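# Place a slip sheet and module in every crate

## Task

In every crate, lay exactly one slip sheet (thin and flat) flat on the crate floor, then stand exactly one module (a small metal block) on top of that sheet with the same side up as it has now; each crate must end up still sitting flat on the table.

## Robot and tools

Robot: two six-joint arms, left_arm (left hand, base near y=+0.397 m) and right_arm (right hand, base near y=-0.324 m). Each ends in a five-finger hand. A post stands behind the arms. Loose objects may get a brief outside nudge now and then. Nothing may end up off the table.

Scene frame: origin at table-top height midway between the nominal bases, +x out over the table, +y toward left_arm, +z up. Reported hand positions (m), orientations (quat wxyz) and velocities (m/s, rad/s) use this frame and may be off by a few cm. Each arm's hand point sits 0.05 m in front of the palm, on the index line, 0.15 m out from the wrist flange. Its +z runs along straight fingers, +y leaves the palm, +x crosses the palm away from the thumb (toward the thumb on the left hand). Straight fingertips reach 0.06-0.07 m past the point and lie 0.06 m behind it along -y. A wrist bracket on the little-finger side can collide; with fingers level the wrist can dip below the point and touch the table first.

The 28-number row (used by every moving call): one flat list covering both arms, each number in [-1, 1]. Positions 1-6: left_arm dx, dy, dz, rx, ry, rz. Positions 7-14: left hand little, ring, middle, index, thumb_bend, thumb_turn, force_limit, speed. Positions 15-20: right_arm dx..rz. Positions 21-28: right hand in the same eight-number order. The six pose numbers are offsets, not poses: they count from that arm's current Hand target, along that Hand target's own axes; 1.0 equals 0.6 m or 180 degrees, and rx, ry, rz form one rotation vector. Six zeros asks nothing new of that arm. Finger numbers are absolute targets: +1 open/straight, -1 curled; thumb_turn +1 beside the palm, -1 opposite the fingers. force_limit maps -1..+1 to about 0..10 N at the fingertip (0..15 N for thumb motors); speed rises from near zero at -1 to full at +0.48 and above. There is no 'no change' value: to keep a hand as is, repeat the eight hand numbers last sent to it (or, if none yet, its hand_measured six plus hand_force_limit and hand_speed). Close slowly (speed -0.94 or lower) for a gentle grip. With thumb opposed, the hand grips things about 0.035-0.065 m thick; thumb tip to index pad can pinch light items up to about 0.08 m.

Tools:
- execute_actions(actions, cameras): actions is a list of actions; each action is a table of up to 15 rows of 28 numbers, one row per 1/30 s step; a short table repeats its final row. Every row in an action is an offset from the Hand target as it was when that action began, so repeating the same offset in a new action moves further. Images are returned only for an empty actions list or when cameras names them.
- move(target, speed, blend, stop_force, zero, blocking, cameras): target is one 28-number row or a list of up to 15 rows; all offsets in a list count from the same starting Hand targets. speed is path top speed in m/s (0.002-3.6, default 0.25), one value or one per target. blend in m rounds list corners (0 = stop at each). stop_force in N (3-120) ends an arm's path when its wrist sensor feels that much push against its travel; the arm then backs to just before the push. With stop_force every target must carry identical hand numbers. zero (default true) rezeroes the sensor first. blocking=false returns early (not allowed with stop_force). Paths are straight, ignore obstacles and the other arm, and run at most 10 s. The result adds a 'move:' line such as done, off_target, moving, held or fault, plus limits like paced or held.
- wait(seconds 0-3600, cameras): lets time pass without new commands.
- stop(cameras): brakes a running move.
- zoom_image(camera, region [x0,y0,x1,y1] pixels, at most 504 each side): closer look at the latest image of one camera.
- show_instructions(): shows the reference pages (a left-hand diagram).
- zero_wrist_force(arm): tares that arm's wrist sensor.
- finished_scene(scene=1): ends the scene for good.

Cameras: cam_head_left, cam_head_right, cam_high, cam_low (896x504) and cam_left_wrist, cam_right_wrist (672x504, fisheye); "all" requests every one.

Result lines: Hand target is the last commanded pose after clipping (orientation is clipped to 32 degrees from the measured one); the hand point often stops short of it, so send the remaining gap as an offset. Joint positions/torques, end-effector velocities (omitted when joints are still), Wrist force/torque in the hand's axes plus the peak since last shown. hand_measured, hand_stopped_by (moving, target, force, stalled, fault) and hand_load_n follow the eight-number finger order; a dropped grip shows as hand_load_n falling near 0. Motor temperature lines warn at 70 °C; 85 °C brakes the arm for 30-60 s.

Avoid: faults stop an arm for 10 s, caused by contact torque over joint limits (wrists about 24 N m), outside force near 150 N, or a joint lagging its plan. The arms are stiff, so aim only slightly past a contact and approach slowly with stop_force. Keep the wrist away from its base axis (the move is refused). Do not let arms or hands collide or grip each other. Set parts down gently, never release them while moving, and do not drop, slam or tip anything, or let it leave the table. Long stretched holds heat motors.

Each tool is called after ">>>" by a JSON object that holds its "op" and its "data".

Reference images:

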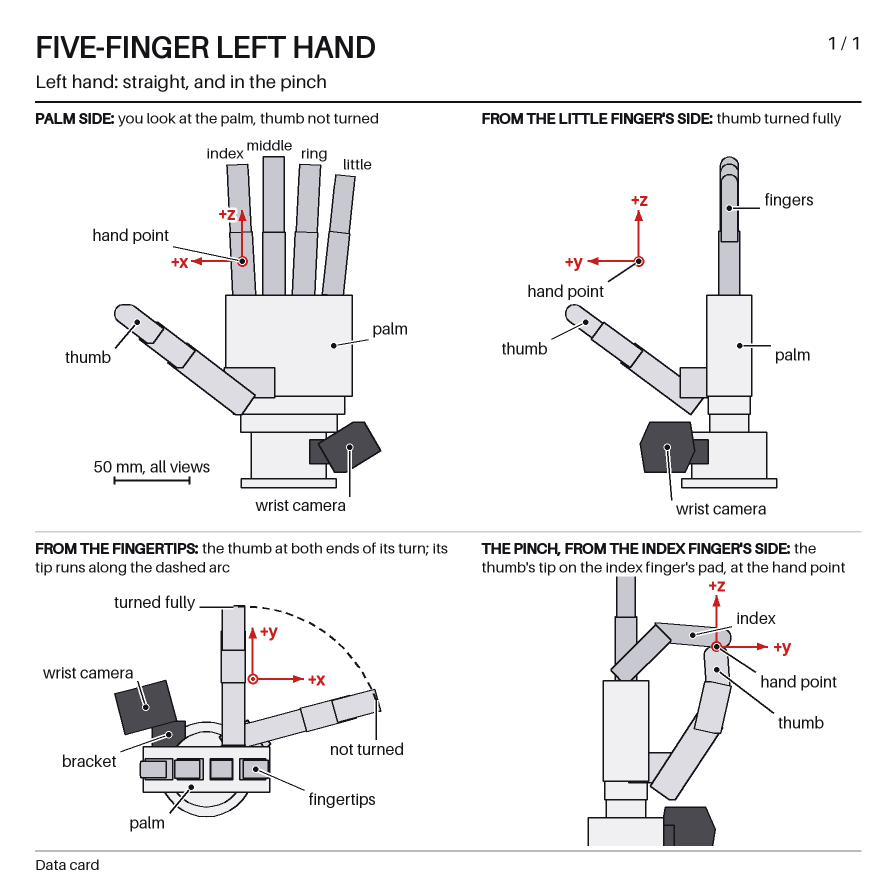

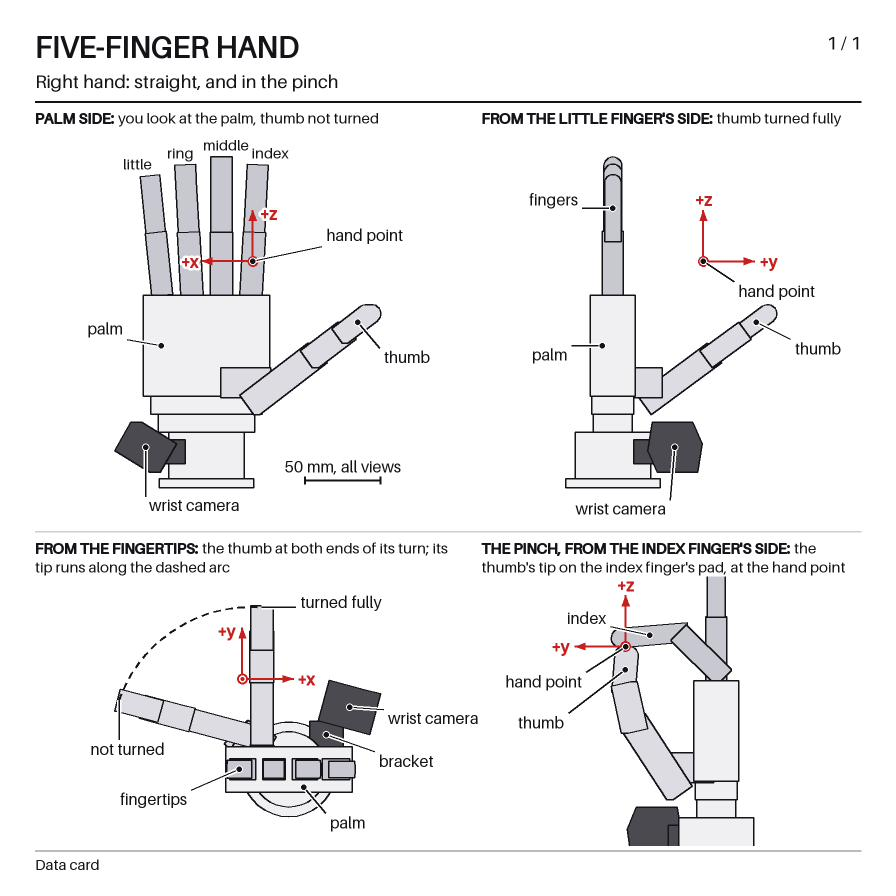

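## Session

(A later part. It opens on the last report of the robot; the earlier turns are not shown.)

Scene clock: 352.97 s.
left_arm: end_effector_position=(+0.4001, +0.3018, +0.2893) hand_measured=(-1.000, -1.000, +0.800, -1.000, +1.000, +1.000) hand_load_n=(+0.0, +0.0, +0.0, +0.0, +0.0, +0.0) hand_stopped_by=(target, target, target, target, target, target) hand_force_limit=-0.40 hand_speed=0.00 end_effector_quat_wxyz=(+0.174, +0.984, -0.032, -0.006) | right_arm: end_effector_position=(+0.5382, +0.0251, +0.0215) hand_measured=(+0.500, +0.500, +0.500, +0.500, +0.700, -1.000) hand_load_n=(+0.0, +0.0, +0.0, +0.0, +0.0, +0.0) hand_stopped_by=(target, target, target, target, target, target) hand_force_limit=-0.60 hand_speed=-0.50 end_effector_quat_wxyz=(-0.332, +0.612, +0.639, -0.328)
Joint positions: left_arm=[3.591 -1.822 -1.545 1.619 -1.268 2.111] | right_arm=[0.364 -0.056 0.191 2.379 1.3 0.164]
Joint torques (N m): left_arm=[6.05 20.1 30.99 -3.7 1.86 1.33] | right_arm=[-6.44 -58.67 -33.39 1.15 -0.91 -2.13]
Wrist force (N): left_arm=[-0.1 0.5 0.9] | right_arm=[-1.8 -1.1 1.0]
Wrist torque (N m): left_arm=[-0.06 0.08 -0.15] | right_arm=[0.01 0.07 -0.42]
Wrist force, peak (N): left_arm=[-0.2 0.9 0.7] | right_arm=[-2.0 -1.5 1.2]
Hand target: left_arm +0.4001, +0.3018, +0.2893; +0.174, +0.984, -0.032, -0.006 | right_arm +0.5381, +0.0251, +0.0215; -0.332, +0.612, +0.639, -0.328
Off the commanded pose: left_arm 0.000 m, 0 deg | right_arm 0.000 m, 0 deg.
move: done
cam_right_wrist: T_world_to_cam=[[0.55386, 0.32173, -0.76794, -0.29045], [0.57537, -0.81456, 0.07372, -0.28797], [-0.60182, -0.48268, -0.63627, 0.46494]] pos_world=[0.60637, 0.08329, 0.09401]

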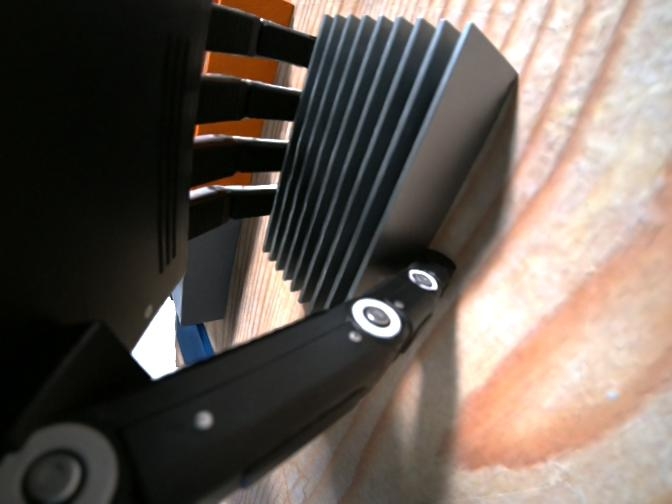

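>>> {"op": "move", "data": {"target": [0,0,0,0,0,0,-1,-1,0.8,-1,1,1,-0.4,0,0,-0.0014,-0.0009,0,0,0,0.2,0.2,0.2,0.2,0.4,-1,-0.6,-0.92], "speed": 0.01, "cameras": ["cam_right_wrist"]}}

>>> {"op": "move", "data": {"target": [0,0,0,0,0,0,-1,-1,0.8,-1,1,1,-0.4,0,0.0001,-0.0035,-0.0023,0,0,0,0.2,0.1,0.1,0.1,0.3,-1,-0.4,-0.94], "speed": 0.01}}

>>> {"op": "move", "data": {"target": [0,0,0,0,0,0,-1,-1,0.8,-1,1,1,-0.4,0,0.0008,-0.0275,-0.0189,0,0,0,0.2,0.1,0.1,0.1,0.3,-1,-0.4,-0.94], "speed": 0.04, "cameras": ["cam_right_wrist"]}}

Scene clock: 354.40 s.
left_arm: end_effector_position=(+0.4001, +0.3018, +0.2893) hand_measured=(-1.000, -1.000, +0.800, -1.000, +1.000, +1.000) hand_load_n=(+0.5, +0.0, +0.0, +0.0, +0.0, +0.0) hand_stopped_by=(target, target, target, target, target, target) hand_force_limit=-0.40 hand_speed=0.00 end_effector_quat_wxyz=(+0.174, +0.984, -0.032, -0.006) | right_arm: end_effector_position=(+0.5381, +0.0251, +0.0225) hand_measured=(+0.276, +0.292, +0.300, +0.314, +0.614, -1.000) hand_load_n=(+2.5, +1.0, +1.5, +1.5, +7.0, +0.5) hand_stopped_by=(force, force, force, force, force, target) hand_force_limit=-0.60 hand_speed=-0.92 end_effector_quat_wxyz=(-0.332, +0.612, +0.639, -0.328)
Joint positions: left_arm=[3.591 -1.822 -1.545 1.619 -1.268 2.111] | right_arm=[0.364 -0.058 0.193 2.38 1.3 0.164]
Joint torques (N m): left_arm=[6.05 19.93 32.58 -3.74 2.04 1.31] | right_arm=[-8.48 -67.5 -6 2 0.74 -2.16]
Wrist force (N): left_arm=[-0.2 0.6 0.9] | right_arm=[-0.2 -7.9 -1.6]
Wrist torque (N m): left_arm=[-0.05 0.08 -0.15] | right_arm=[-0.32 0.04 -0.59]
Wrist force, peak (N): left_arm=[0.0 0.6 0.9] | right_arm=[0.1 -8.0 -1.7]
Hand target: left_arm +0.4001, +0.3018, +0.2893; +0.174, +0.984, -0.032, -0.006 | right_arm +0.5381, +0.0251, +0.0225; -0.332, +0.612, +0.639, -0.328
Off the commanded pose: left_arm 0.000 m, 0 deg | right_arm 0.000 m, 0 deg.
move: done
cam_right_wrist: T_world_to_cam=[[0.55388, 0.32171, -0.76793, -0.28969], [0.57536, -0.81457, 0.07373, -0.28804], [-0.60182, -0.48268, -0.63627, 0.46558]] pos_world=[0.60637, 0.08329, 0.09501]

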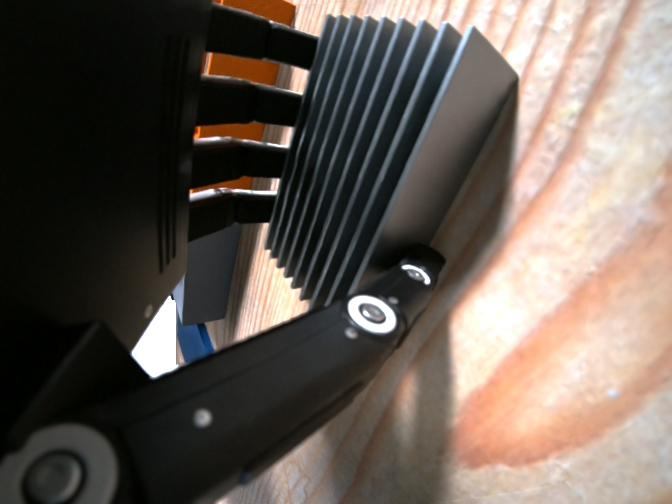

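Scene clock: 354.90 s.
left_arm: end_effector_position=(+0.4001, +0.3018, +0.2893) hand_measured=(-1.000, -1.000, +0.800, -1.000, +1.000, +1.000) hand_load_n=(+0.0, +0.0, +0.0, +0.0, +0.0, +0.0) hand_stopped_by=(target, target, target, target, target, target) hand_force_limit=-0.40 hand_speed=0.00 end_effector_quat_wxyz=(+0.174, +0.984, -0.032, -0.006) | right_arm: end_effector_position=(+0.5381, +0.0251, +0.0249) hand_measured=(+0.276, +0.266, +0.278, +0.288, +0.616, -1.000) hand_load_n=(+0.0, +3.5, +2.5, +3.5, +14.0, +1.5) hand_stopped_by=(force, force, force, force, force, target) hand_force_limit=-0.40 hand_speed=-0.94 end_effector_quat_wxyz=(-0.332, +0.612, +0.639, -0.328)
Joint positions: left_arm=[3.591 -1.822 -1.545 1.619 -1.268 2.111] | right_arm=[0.364 -0.062 0.196 2.381 1.3 0.164]
Joint torques (N m): left_arm=[6.9 20.53 33.59 -3.73 1.83 1.17] | right_arm=[-6.45 -74.11 -4.4 4.88 0.41 -1.89]
Wrist force (N): left_arm=[0.0 0.4 0.8] | right_arm=[-2.0 1.2 2.1]
Wrist torque (N m): left_arm=[-0.07 0.06 -0.13] | right_arm=[0.12 0.06 -0.35]
Wrist force, peak (N): left_arm=[-0.2 0.7 0.8] | right_arm=[-0.2 -8.1 -1.3]
Hand target: left_arm +0.4001, +0.3018, +0.2893; +0.174, +0.984, -0.032, -0.006 | right_arm +0.5381, +0.0251, +0.0250; -0.332, +0.612, +0.639, -0.328
Off the commanded pose: left_arm 0.000 m, 0 deg | right_arm 0.000 m, 0 deg.
move: done

Scene clock: 355.77 s.
left_arm: end_effector_position=(+0.4001, +0.3018, +0.2893) hand_measured=(-1.000, -1.000, +0.800, -1.000, +1.000, +1.000) hand_load_n=(+0.0, +0.0, +0.0, +0.0, +0.0, +0.0) hand_stopped_by=(target, target, target, target, target, target) hand_force_limit=-0.40 hand_speed=0.00 end_effector_quat_wxyz=(+0.174, +0.984, -0.032, -0.006) | right_arm: end_effector_position=(+0.5381, +0.0251, +0.0449) hand_measured=(+0.276, +0.266, +0.278, +0.288, +0.616, -1.000) hand_load_n=(+0.0, +4.0, +2.0, +3.5, +14.5, +1.5) hand_stopped_by=(force, force, force, force, force, target) hand_force_limit=-0.40 hand_speed=-0.94 end_effector_quat_wxyz=(-0.332, +0.612, +0.639, -0.328)
Joint positions: left_arm=[3.591 -1.822 -1.545 1.619 -1.268 2.111] | right_arm=[0.364 -0.091 0.205 2.401 1.3 0.164]
Joint torques (N m): left_arm=[6.56 20.32 33.35 -3.66 1.97 1.24] | right_arm=[5.59 -75.75 -5.43 5.21 -1.04 0.49]
Wrist force (N): left_arm=[-0.4 0.4 0.6] | right_arm=[-1.9 1.2 1.9]
Wrist torque (N m): left_arm=[-0.06 0.11 -0.15] | right_arm=[0.15 0.05 -0.35]
Wrist force, peak (N): left_arm=[-0.1 0.6 1.0] | right_arm=[-1.7 1.3 2.6]
Hand target: left_arm +0.4001, +0.3018, +0.2893; +0.174, +0.984, -0.032, -0.006 | right_arm +0.5381, +0.0251, +0.0450; -0.332, +0.612, +0.639, -0.328
Off the commanded pose: left_arm 0.000 m, 0 deg | right_arm 0.000 m, 0 deg.
move: done
cam_right_wrist: T_world_to_cam=[[0.55386, 0.32173, -0.76794, -0.27248], [0.57537, -0.81456, 0.07372, -0.2897], [-0.60182, -0.48268, -0.63627, 0.47983]] pos_world=[0.60637, 0.08329, 0.11741]

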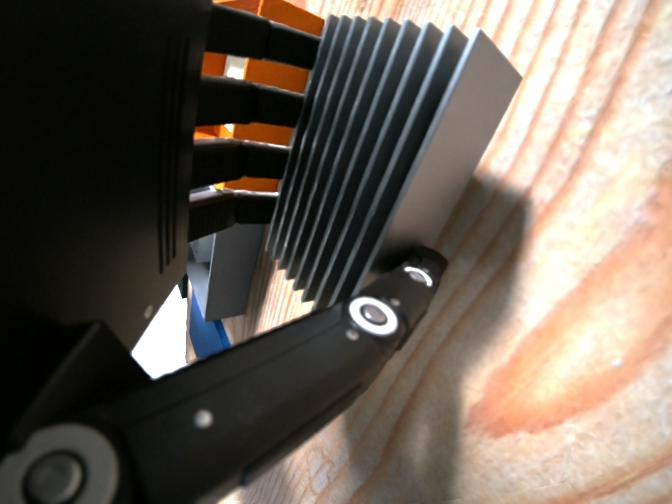

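>>> {"op": "move", "data": {"target": [[0,0,0,0,0,0,-1,-1,0.8,-1,1,1,-0.4,0,0.0029,-0.1032,-0.0707,0,0,0,0.2,0.1,0.1,0.1,0.3,-1,-0.4,-0.94],[0,0,0,0,0,0,-1,-1,0.8,-1,1,1,-0.4,0,0.0184,-0.3082,0.2294,-0.0003,0.0128,0.0088,0.2,0.1,0.1,0.1,0.3,-1,-0.4,-0.94]], "speed": 0.12, "blend": [0.03,0], "cameras": ["cam_right_wrist","cam_high","cam_left_wrist"]}}

Scene clock: 359.33 s.
left_arm: end_effector_position=(+0.4001, +0.3018, +0.2893) hand_measured=(-1.000, -1.000, +0.800, -1.000, +1.000, +1.000) hand_load_n=(+0.0, +0.0, +0.0, +0.0, +0.0, +0.0) hand_stopped_by=(target, target, target, target, target, target) hand_force_limit=-0.40 hand_speed=0.00 end_effector_quat_wxyz=(+0.174, +0.984, -0.032, -0.006) | right_arm: end_effector_position=(+0.3199, +0.0275, +0.1200) hand_measured=(+0.276, +0.266, +0.278, +0.288, +0.616, -1.000) hand_load_n=(+0.0, +3.5, +1.5, +3.5, +14.0, +1.5) hand_stopped_by=(force, force, force, force, force, target) hand_force_limit=-0.40 hand_speed=-0.94 end_effector_quat_wxyz=(-0.340, +0.627, +0.624, -0.320)
Joint positions: left_arm=[3.591 -1.822 -1.545 1.619 -1.268 2.111] | right_arm=[0.485 -0.763 1.366 1.876 1.164 0.272]
Joint torques (N m): left_arm=[6.05 20.26 32.09 -3.76 1.67 1.18] | right_arm=[9.35 -58.08 -2.78 0.86 -1.81 2.83]
Wrist force (N): left_arm=[-0.1 0.4 0.7] | right_arm=[-1.8 0.9 2.1]
Wrist torque (N m): left_arm=[-0.06 0.07 -0.14] | right_arm=[0.08 0.04 -0.35]
Wrist force, peak (N): left_arm=[-0.2 0.7 0.9] | right_arm=[-1.9 1.9 2.6]
Hand target: left_arm +0.4001, +0.3018, +0.2893; +0.174, +0.984, -0.032, -0.006 | right_arm +0.3198, +0.0275, +0.1200; -0.340, +0.627, +0.624, -0.320
Off the commanded pose: left_arm 0.000 m, 0 deg | right_arm 0.000 m, 0 deg.
move: done
cam_left_wrist: T_world_to_cam=[[0.28313, 0.90145, -0.32744, -0.28702], [0.84295, -0.07105, 0.53328, -0.47323], [0.45746, -0.42701, -0.78, 0.2815]] pos_world=[0.3514, 0.34531, 0.37794]
cam_right_wrist: T_world_to_cam=[[0.56874, 0.29426, -0.76808, -0.0987], [0.53499, -0.84164, 0.07371, -0.15402], [-0.62475, -0.45284, -0.6361, 0.40398]] pos_world=[0.39092, 0.08235, 0.19251]
Images, in order (width x height): cam_high 896x504, cam_left_wrist 672x504, cam_right_wrist 672x504.

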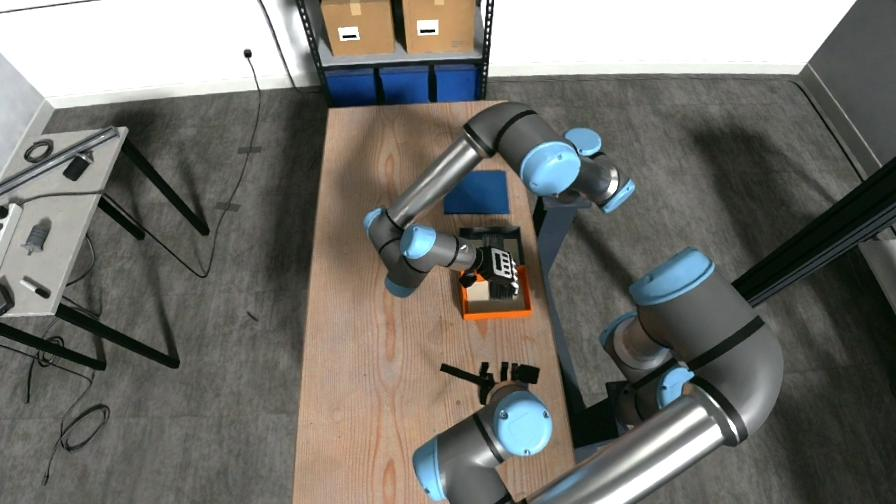

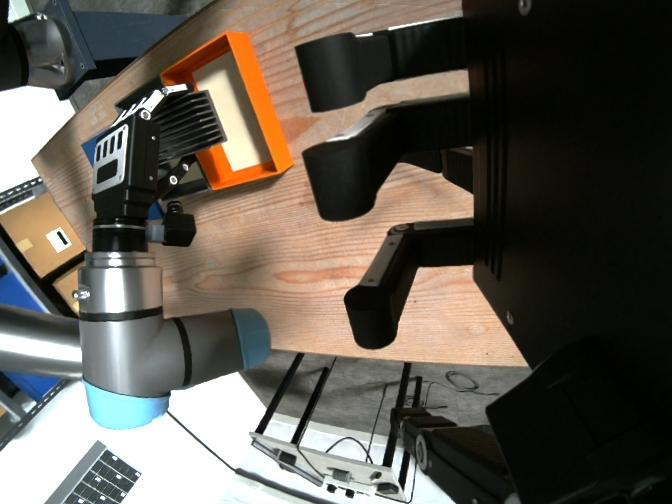

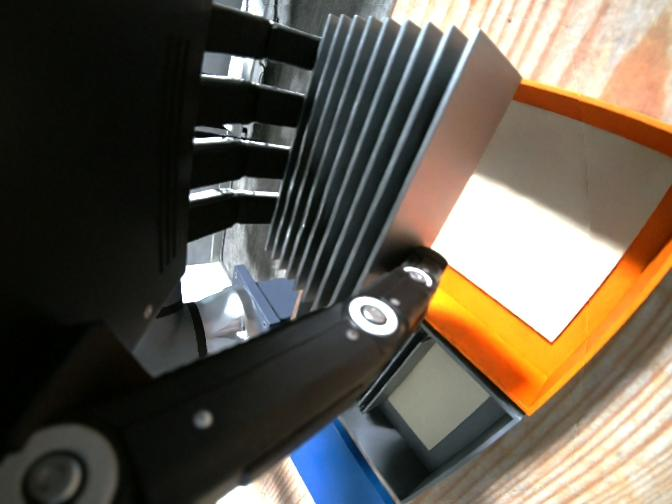

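>>> {"op": "move", "data": {"target": [0,0,0,0,0,0,-1,-1,0.8,-1,1,1,-0.4,0,-0.0021,0.0757,0.0518,0,0,0,0.2,0.1,0.1,0.1,0.3,-1,-0.4,-0.94], "speed": 0.1, "cameras": ["cam_right_wrist","cam_left_wrist"]}}

Scene clock: 360.70 s.
left_arm: end_effector_position=(+0.4001, +0.3018, +0.2893) hand_measured=(-1.000, -1.000, +0.800, -1.000, +1.000, +1.000) hand_load_n=(+0.5, +0.0, +0.5, +0.0, +0.0, +0.0) hand_stopped_by=(target, target, target, target, target, target) hand_force_limit=-0.40 hand_speed=0.00 end_effector_quat_wxyz=(+0.174, +0.984, -0.032, -0.006) | right_arm: end_effector_position=(+0.3198, +0.0275, +0.0651) hand_measured=(+0.276, +0.266, +0.278, +0.288, +0.616, -1.000) hand_load_n=(-0.5, +4.0, +2.0, +3.5, +14.0, +1.5) hand_stopped_by=(force, force, force, force, force, target) hand_force_limit=-0.40 hand_speed=-0.94 end_effector_quat_wxyz=(-0.340, +0.627, +0.624, -0.320)
Joint positions: left_arm=[3.591 -1.822 -1.545 1.619 -1.268 2.111] | right_arm=[0.486 -0.683 1.381 1.781 1.164 0.272]
Joint torques (N m): left_arm=[6.67 19.29 32.58 -3.71 1.85 1.29] | right_arm=[-7.99 -47.51 -11.34 0.5 -0.4 -1.67]
Wrist force (N): left_arm=[-0.1 0.4 0.9] | right_arm=[-1.7 1.2 2.2]
Wrist torque (N m): left_arm=[-0.08 0.08 -0.15] | right_arm=[0.11 0.05 -0.32]
Wrist force, peak (N): left_arm=[0.0 0.6 0.9] | right_arm=[-2.4 1.5 2.9]
Hand target: left_arm +0.4001, +0.3018, +0.2893; +0.174, +0.984, -0.032, -0.006 | right_arm +0.3199, +0.0275, +0.0650; -0.340, +0.627, +0.624, -0.320
Off the commanded pose: left_arm 0.000 m, 0 deg | right_arm 0.000 m, 0 deg.
move: done
cam_left_wrist: T_world_to_cam=[[0.28313, 0.90145, -0.32744, -0.28702], [0.84295, -0.07105, 0.53328, -0.47323], [0.45746, -0.42701, -0.78, 0.2815]] pos_world=[0.3514, 0.34531, 0.37794]
cam_right_wrist: T_world_to_cam=[[0.56868, 0.29412, -0.76818, -0.14084], [0.53497, -0.84164, 0.07379, -0.14991], [-0.62482, -0.45292, -0.63597, 0.36895]] pos_world=[0.39082, 0.08235, 0.13751]
Images, in order (width x height): cam_left_wrist 672x504, cam_right_wrist 672x504.

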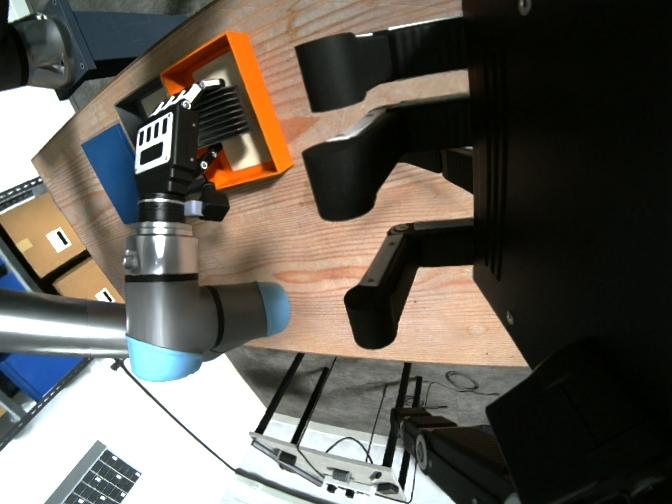

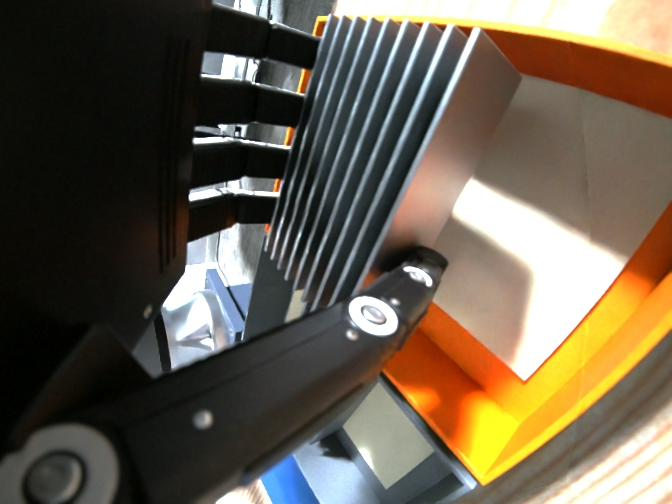

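>>> {"op": "move", "data": {"target": [0,0,0,0,0,0,-1,-1,0.8,-1,1,1,-0.4,0,-0.0016,0.0592,0.0405,0,0,0,0.2,0.1,0.1,0.1,0.3,-1,-0.4,-0.94], "speed": 0.01, "stop_force": 3, "cameras": ["cam_right_wrist","cam_left_wrist"]}}

Scene clock: 365.70 s.
left_arm: end_effector_position=(+0.4001, +0.3018, +0.2893) hand_measured=(-1.000, -1.000, +0.800, -1.000, +1.000, +1.000) hand_load_n=(+0.0, +0.0, +0.0, +0.0, +0.0, +0.0) hand_stopped_by=(target, target, target, target, target, target) hand_force_limit=-0.40 hand_speed=0.00 end_effector_quat_wxyz=(+0.174, +0.984, -0.032, -0.006) | right_arm: end_effector_position=(+0.3199, +0.0275, +0.0271) hand_measured=(+0.276, +0.266, +0.278, +0.288, +0.616, -1.000) hand_load_n=(+0.5, +4.0, +2.0, +4.5, +13.5, +1.5) hand_stopped_by=(force, force, force, force, force, target) hand_force_limit=-0.40 hand_speed=-0.94 end_effector_quat_wxyz=(-0.340, +0.627, +0.624, -0.320)
Joint positions: left_arm=[3.591 -1.822 -1.545 1.619 -1.268 2.111] | right_arm=[0.485 -0.623 1.381 1.721 1.164 0.272]
Joint torques (N m): left_arm=[6.17 19.1 32 -3.66 1.93 1.17] | right_arm=[-6.79 -59.02 -9.83 4.55 -1.52 -2.37]
Wrist force (N): left_arm=[-0.1 0.4 0.7] | right_arm=[-2.0 -2.2 0.7]
Wrist torque (N m): left_arm=[-0.07 0.08 -0.14] | right_arm=[-0.03 0.13 -0.45]
Wrist force, peak (N): left_arm=[0.0 0.6 1.0] | right_arm=[-2.3 -8.5 -4.7]
Hand target: left_arm +0.4001, +0.3018, +0.2893; +0.174, +0.984, -0.032, -0.006 | right_arm +0.3199, +0.0275, +0.0271; -0.340, +0.627, +0.624, -0.320 (not the last commanded pose)
Off the commanded pose: left_arm 0.000 m, 0 deg | right_arm 0.005 m, 0 deg.
move: contact (right_arm)
cam_left_wrist: T_world_to_cam=[[0.28313, 0.90145, -0.32744, -0.28702], [0.84295, -0.07105, 0.53328, -0.47323], [0.45746, -0.42701, -0.78, 0.2815]] pos_world=[0.3514, 0.34531, 0.37794]
cam_right_wrist: T_world_to_cam=[[0.56874, 0.29426, -0.76808, -0.17006], [0.53499, -0.84164, 0.07371, -0.14717], [-0.62475, -0.45284, -0.6361, 0.34488]] pos_world=[0.39092, 0.08235, 0.09961]
Images, in order (width x height): cam_left_wrist 672x504, cam_right_wrist 672x504.

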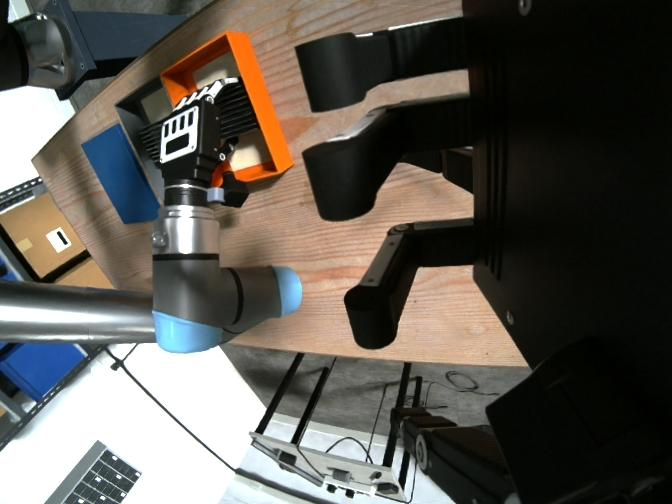

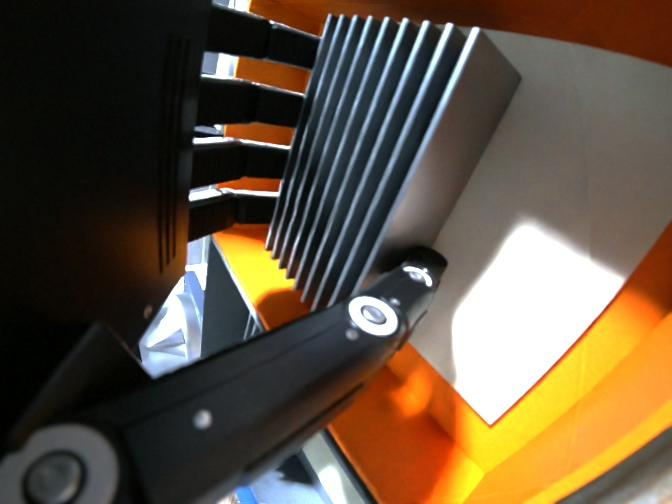

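Contact on the sheet; release and rise.

>>> {"op": "move", "data": {"target": [0,0,0,0,0,0,-1,-1,0.8,-1,1,1,-0.4,0,0,0,0,0,0,0,0.5,0.5,0.5,0.5,0.75,-1,-0.4,-0.9]}}

>>> {"op": "move", "data": {"target": [[0,0,0,0,0,0,-1,-1,0.8,-1,1,1,-0.4,0,0.0008,-0.0275,-0.0189,0,0,0,0.5,0.5,0.5,0.5,0.75,-1,-0.4,-0.9],[0,0,0,0,0,0,-1,-1,0.8,-1,1,1,-0.4,0,0.0065,-0.2362,-0.1619,0,0,0,0.5,0.5,0.5,0.5,0.75,-1,-0.4,-0.9],[0,0,0,0,0,0,-1,-1,0.8,-1,1,1,-0.4,0,-0.3300,-0.2362,-0.1619,0,0,0,0.5,0.5,0.5,0.5,0.75,-1,-0.4,-0.9]], "speed": [0.03,0.15,0.2], "blend": [0.002,0.03,0], "cameras": ["all"]}}

Scene clock: 367.20 s.
left_arm: end_effector_position=(+0.4001, +0.3018, +0.2893) hand_measured=(-1.000, -1.000, +0.800, -1.000, +1.000, +1.000) hand_load_n=(+0.0, +0.0, +0.0, +0.0, +0.0, +0.0) hand_stopped_by=(target, target, target, target, target, target) hand_force_limit=-0.40 hand_speed=0.00 end_effector_quat_wxyz=(+0.174, +0.984, -0.032, -0.006) | right_arm: end_effector_position=(+0.3199, +0.0275, +0.0271) hand_measured=(+0.500, +0.500, +0.500, +0.500, +0.750, -1.000) hand_load_n=(-0.5, +0.0, +0.0, +0.0, +0.0, +0.0) hand_stopped_by=(target, target, target, target, target, target) hand_force_limit=-0.40 hand_speed=-0.90 end_effector_quat_wxyz=(-0.340, +0.627, +0.624, -0.320)
Joint positions: left_arm=[3.591 -1.822 -1.545 1.619 -1.268 2.111] | right_arm=[0.485 -0.623 1.381 1.721 1.164 0.272]
Joint torques (N m): left_arm=[6.34 20.74 32.4 -3.37 1.94 1.05] | right_arm=[-8.02 -59.66 0.07 4.4 -1.7 -2.33]
Wrist force (N): left_arm=[0.0 0.3 0.7] | right_arm=[-1.7 -1.1 0.8]
Wrist torque (N m): left_arm=[-0.09 0.06 -0.13] | right_arm=[0.02 0.08 -0.39]
Wrist force, peak (N): left_arm=[-0.1 0.6 1.0] | right_arm=[-2.2 -2.6 1.0]
Hand target: left_arm +0.4001, +0.3018, +0.2893; +0.174, +0.984, -0.032, -0.006 | right_arm +0.3199, +0.0275, +0.0271; -0.340, +0.627, +0.624, -0.320
Off the commanded pose: left_arm 0.000 m, 0 deg | right_arm 0.000 m, 0 deg.
move: done

Scene clock: 370.50 s.
left_arm: end_effector_position=(+0.4001, +0.3018, +0.2893) hand_measured=(-1.000, -1.000, +0.800, -1.000, +1.000, +1.000) hand_load_n=(+0.0, +0.0, +0.0, +0.0, +0.0, +0.0) hand_stopped_by=(target, target, target, target, target, target) hand_force_limit=-0.40 hand_speed=0.00 end_effector_quat_wxyz=(+0.174, +0.984, -0.032, -0.006) | right_arm: end_effector_position=(+0.3165, -0.1742, +0.1945) hand_measured=(+0.500, +0.500, +0.500, +0.500, +0.750, -1.000) hand_load_n=(+0.0, +0.0, +0.0, +0.0, +0.0, +0.0) hand_stopped_by=(target, target, target, target, target, target) hand_force_limit=-0.40 hand_speed=-0.90 end_effector_quat_wxyz=(-0.340, +0.627, +0.624, -0.320)
Joint positions: left_arm=[3.591 -1.822 -1.545 1.619 -1.268 2.111] | right_arm=[0.107 -1.083 1.719 1.901 1.471 0.042]
Joint torques (N m): left_arm=[6.35 19.78 32.14 -3.45 2.02 1.05] | right_arm=[-7.34 -44.79 -1.58 0.32 0.84 -3.08]
Wrist force (N): left_arm=[-0.1 0.4 0.7] | right_arm=[-1.4 -1.2 1.3]
Wrist torque (N m): left_arm=[-0.06 0.07 -0.14] | right_arm=[-0.03 0.01 -0.28]
Wrist force, peak (N): left_arm=[0.0 0.6 1.1] | right_arm=[-2.4 -1.3 1.1]
Hand target: left_arm +0.4001, +0.3018, +0.2893; +0.174, +0.984, -0.032, -0.006 | right_arm +0.3165, -0.1743, +0.1945; -0.340, +0.627, +0.624, -0.320
Off the commanded pose: left_arm 0.000 m, 0 deg | right_arm 0.000 m, 0 deg.
move: done
cam_left_wrist: T_world_to_cam=[[0.28313, 0.90145, -0.32744, -0.28702], [0.84295, -0.07105, 0.53328, -0.47323], [0.45746, -0.42701, -0.78, 0.2815]] pos_world=[0.3514, 0.34531, 0.37794]
cam_right_wrist: T_world_to_cam=[[0.56874, 0.29426, -0.76808, 0.01973], [0.53499, -0.84164, 0.07371, -0.32744], [-0.62475, -0.45284, -0.6361, 0.35784]] pos_world=[0.38752, -0.11935, 0.26691]

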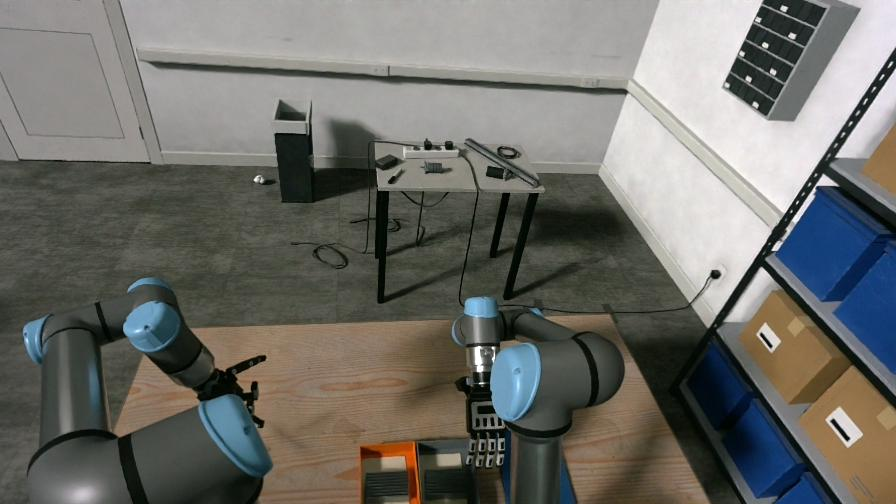

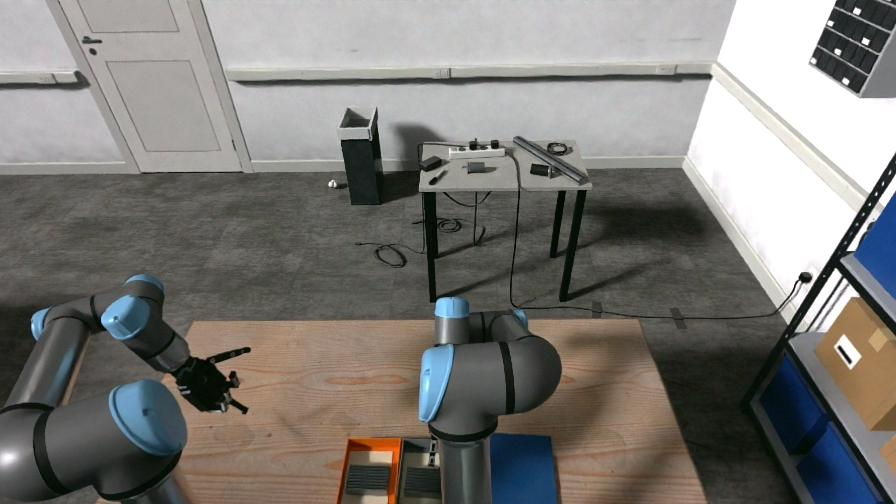

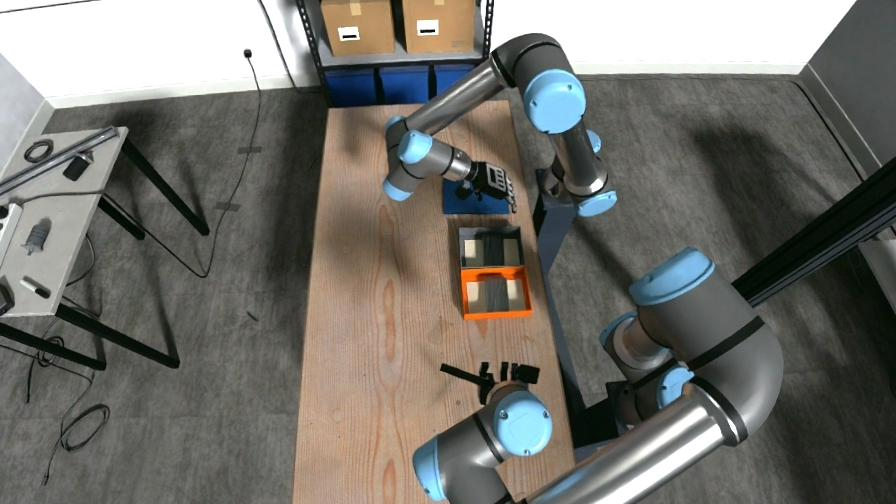

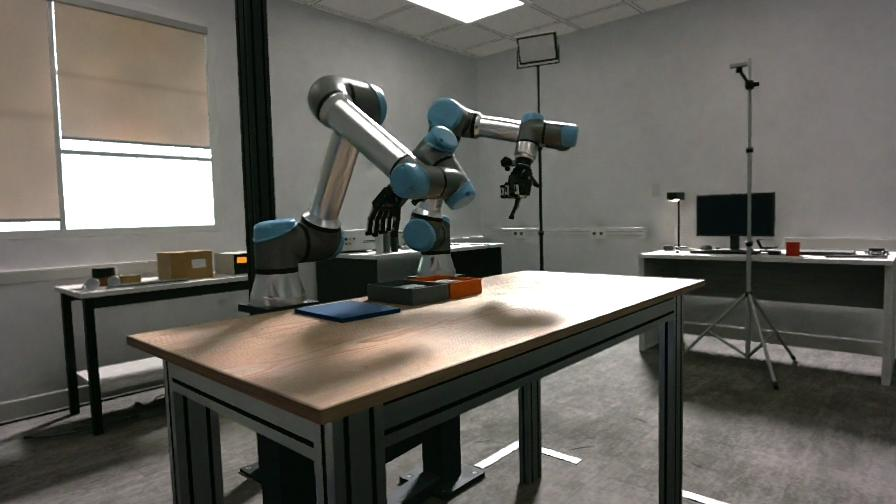

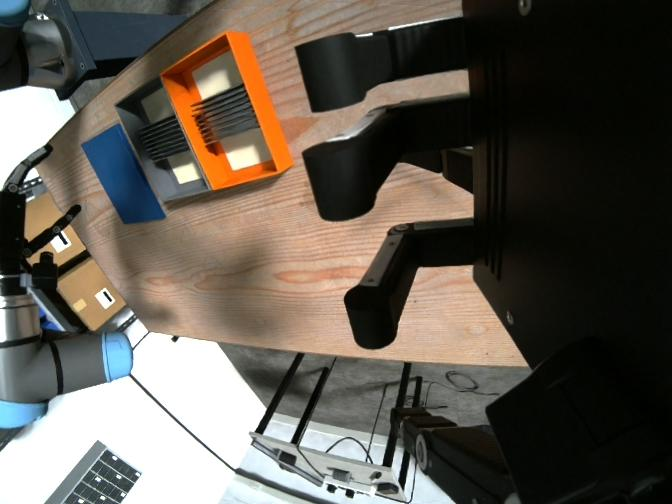

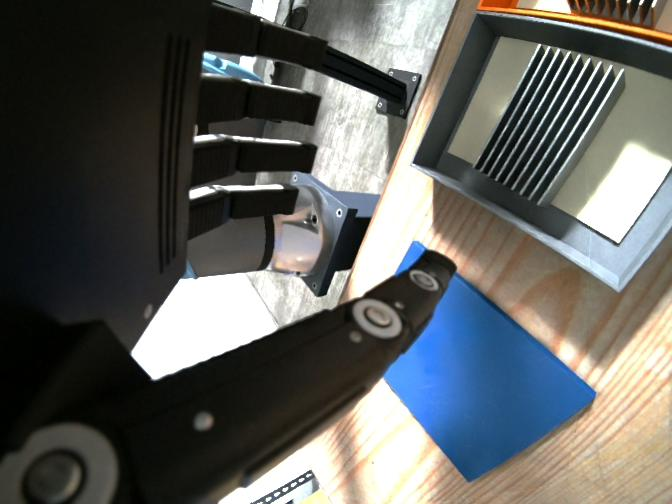

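>>> {"op": "zoom_image", "data": {"camera": "cam_left_wrist", "region": [70, 20, 310, 230]}}

>>> {"op": "zoom_image", "data": {"camera": "cam_high", "region": [430, 200, 560, 340]}}

>>> {"op": "zoom_image", "data": {"camera": "cam_right_wrist", "region": [400, 0, 672, 300]}}

>>> {"op": "zoom_image", "data": {"camera": "cam_low", "region": [350, 250, 510, 330]}}

Scaled by 2.100 from the camera's image (finer frame: 960x720).

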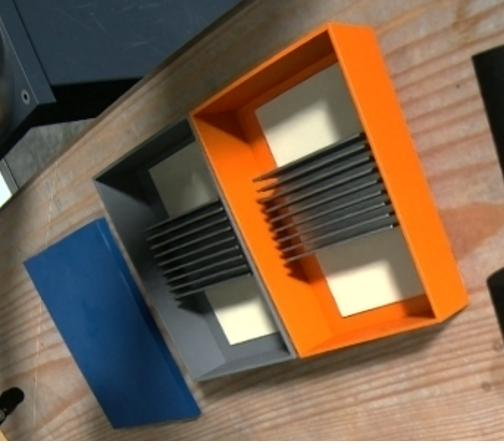

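Scaled by 3.600 from the camera's image (finer frame: 1280x720).

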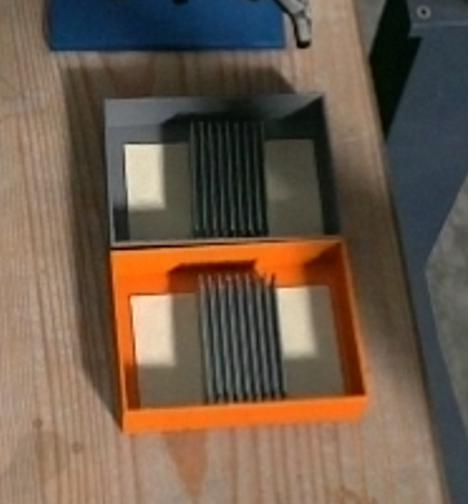

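Scaled by 1.680 from the camera's image (finer frame: 960x720).

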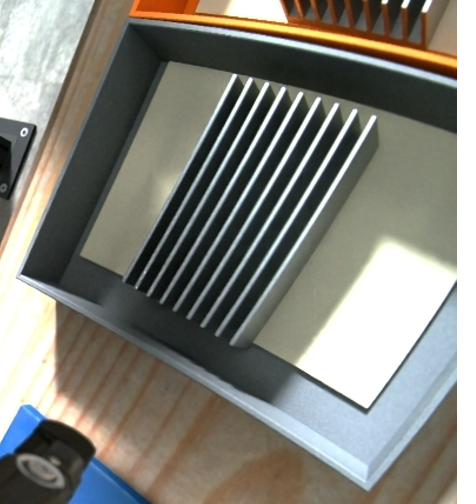

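Scaled by 3.150 from the camera's image (finer frame: 1280x720).

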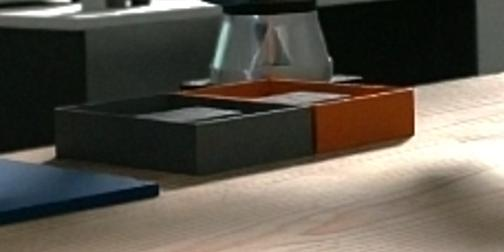

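>>> {"op": "finished_scene", "data": {}}

The scene is finished: the task was done.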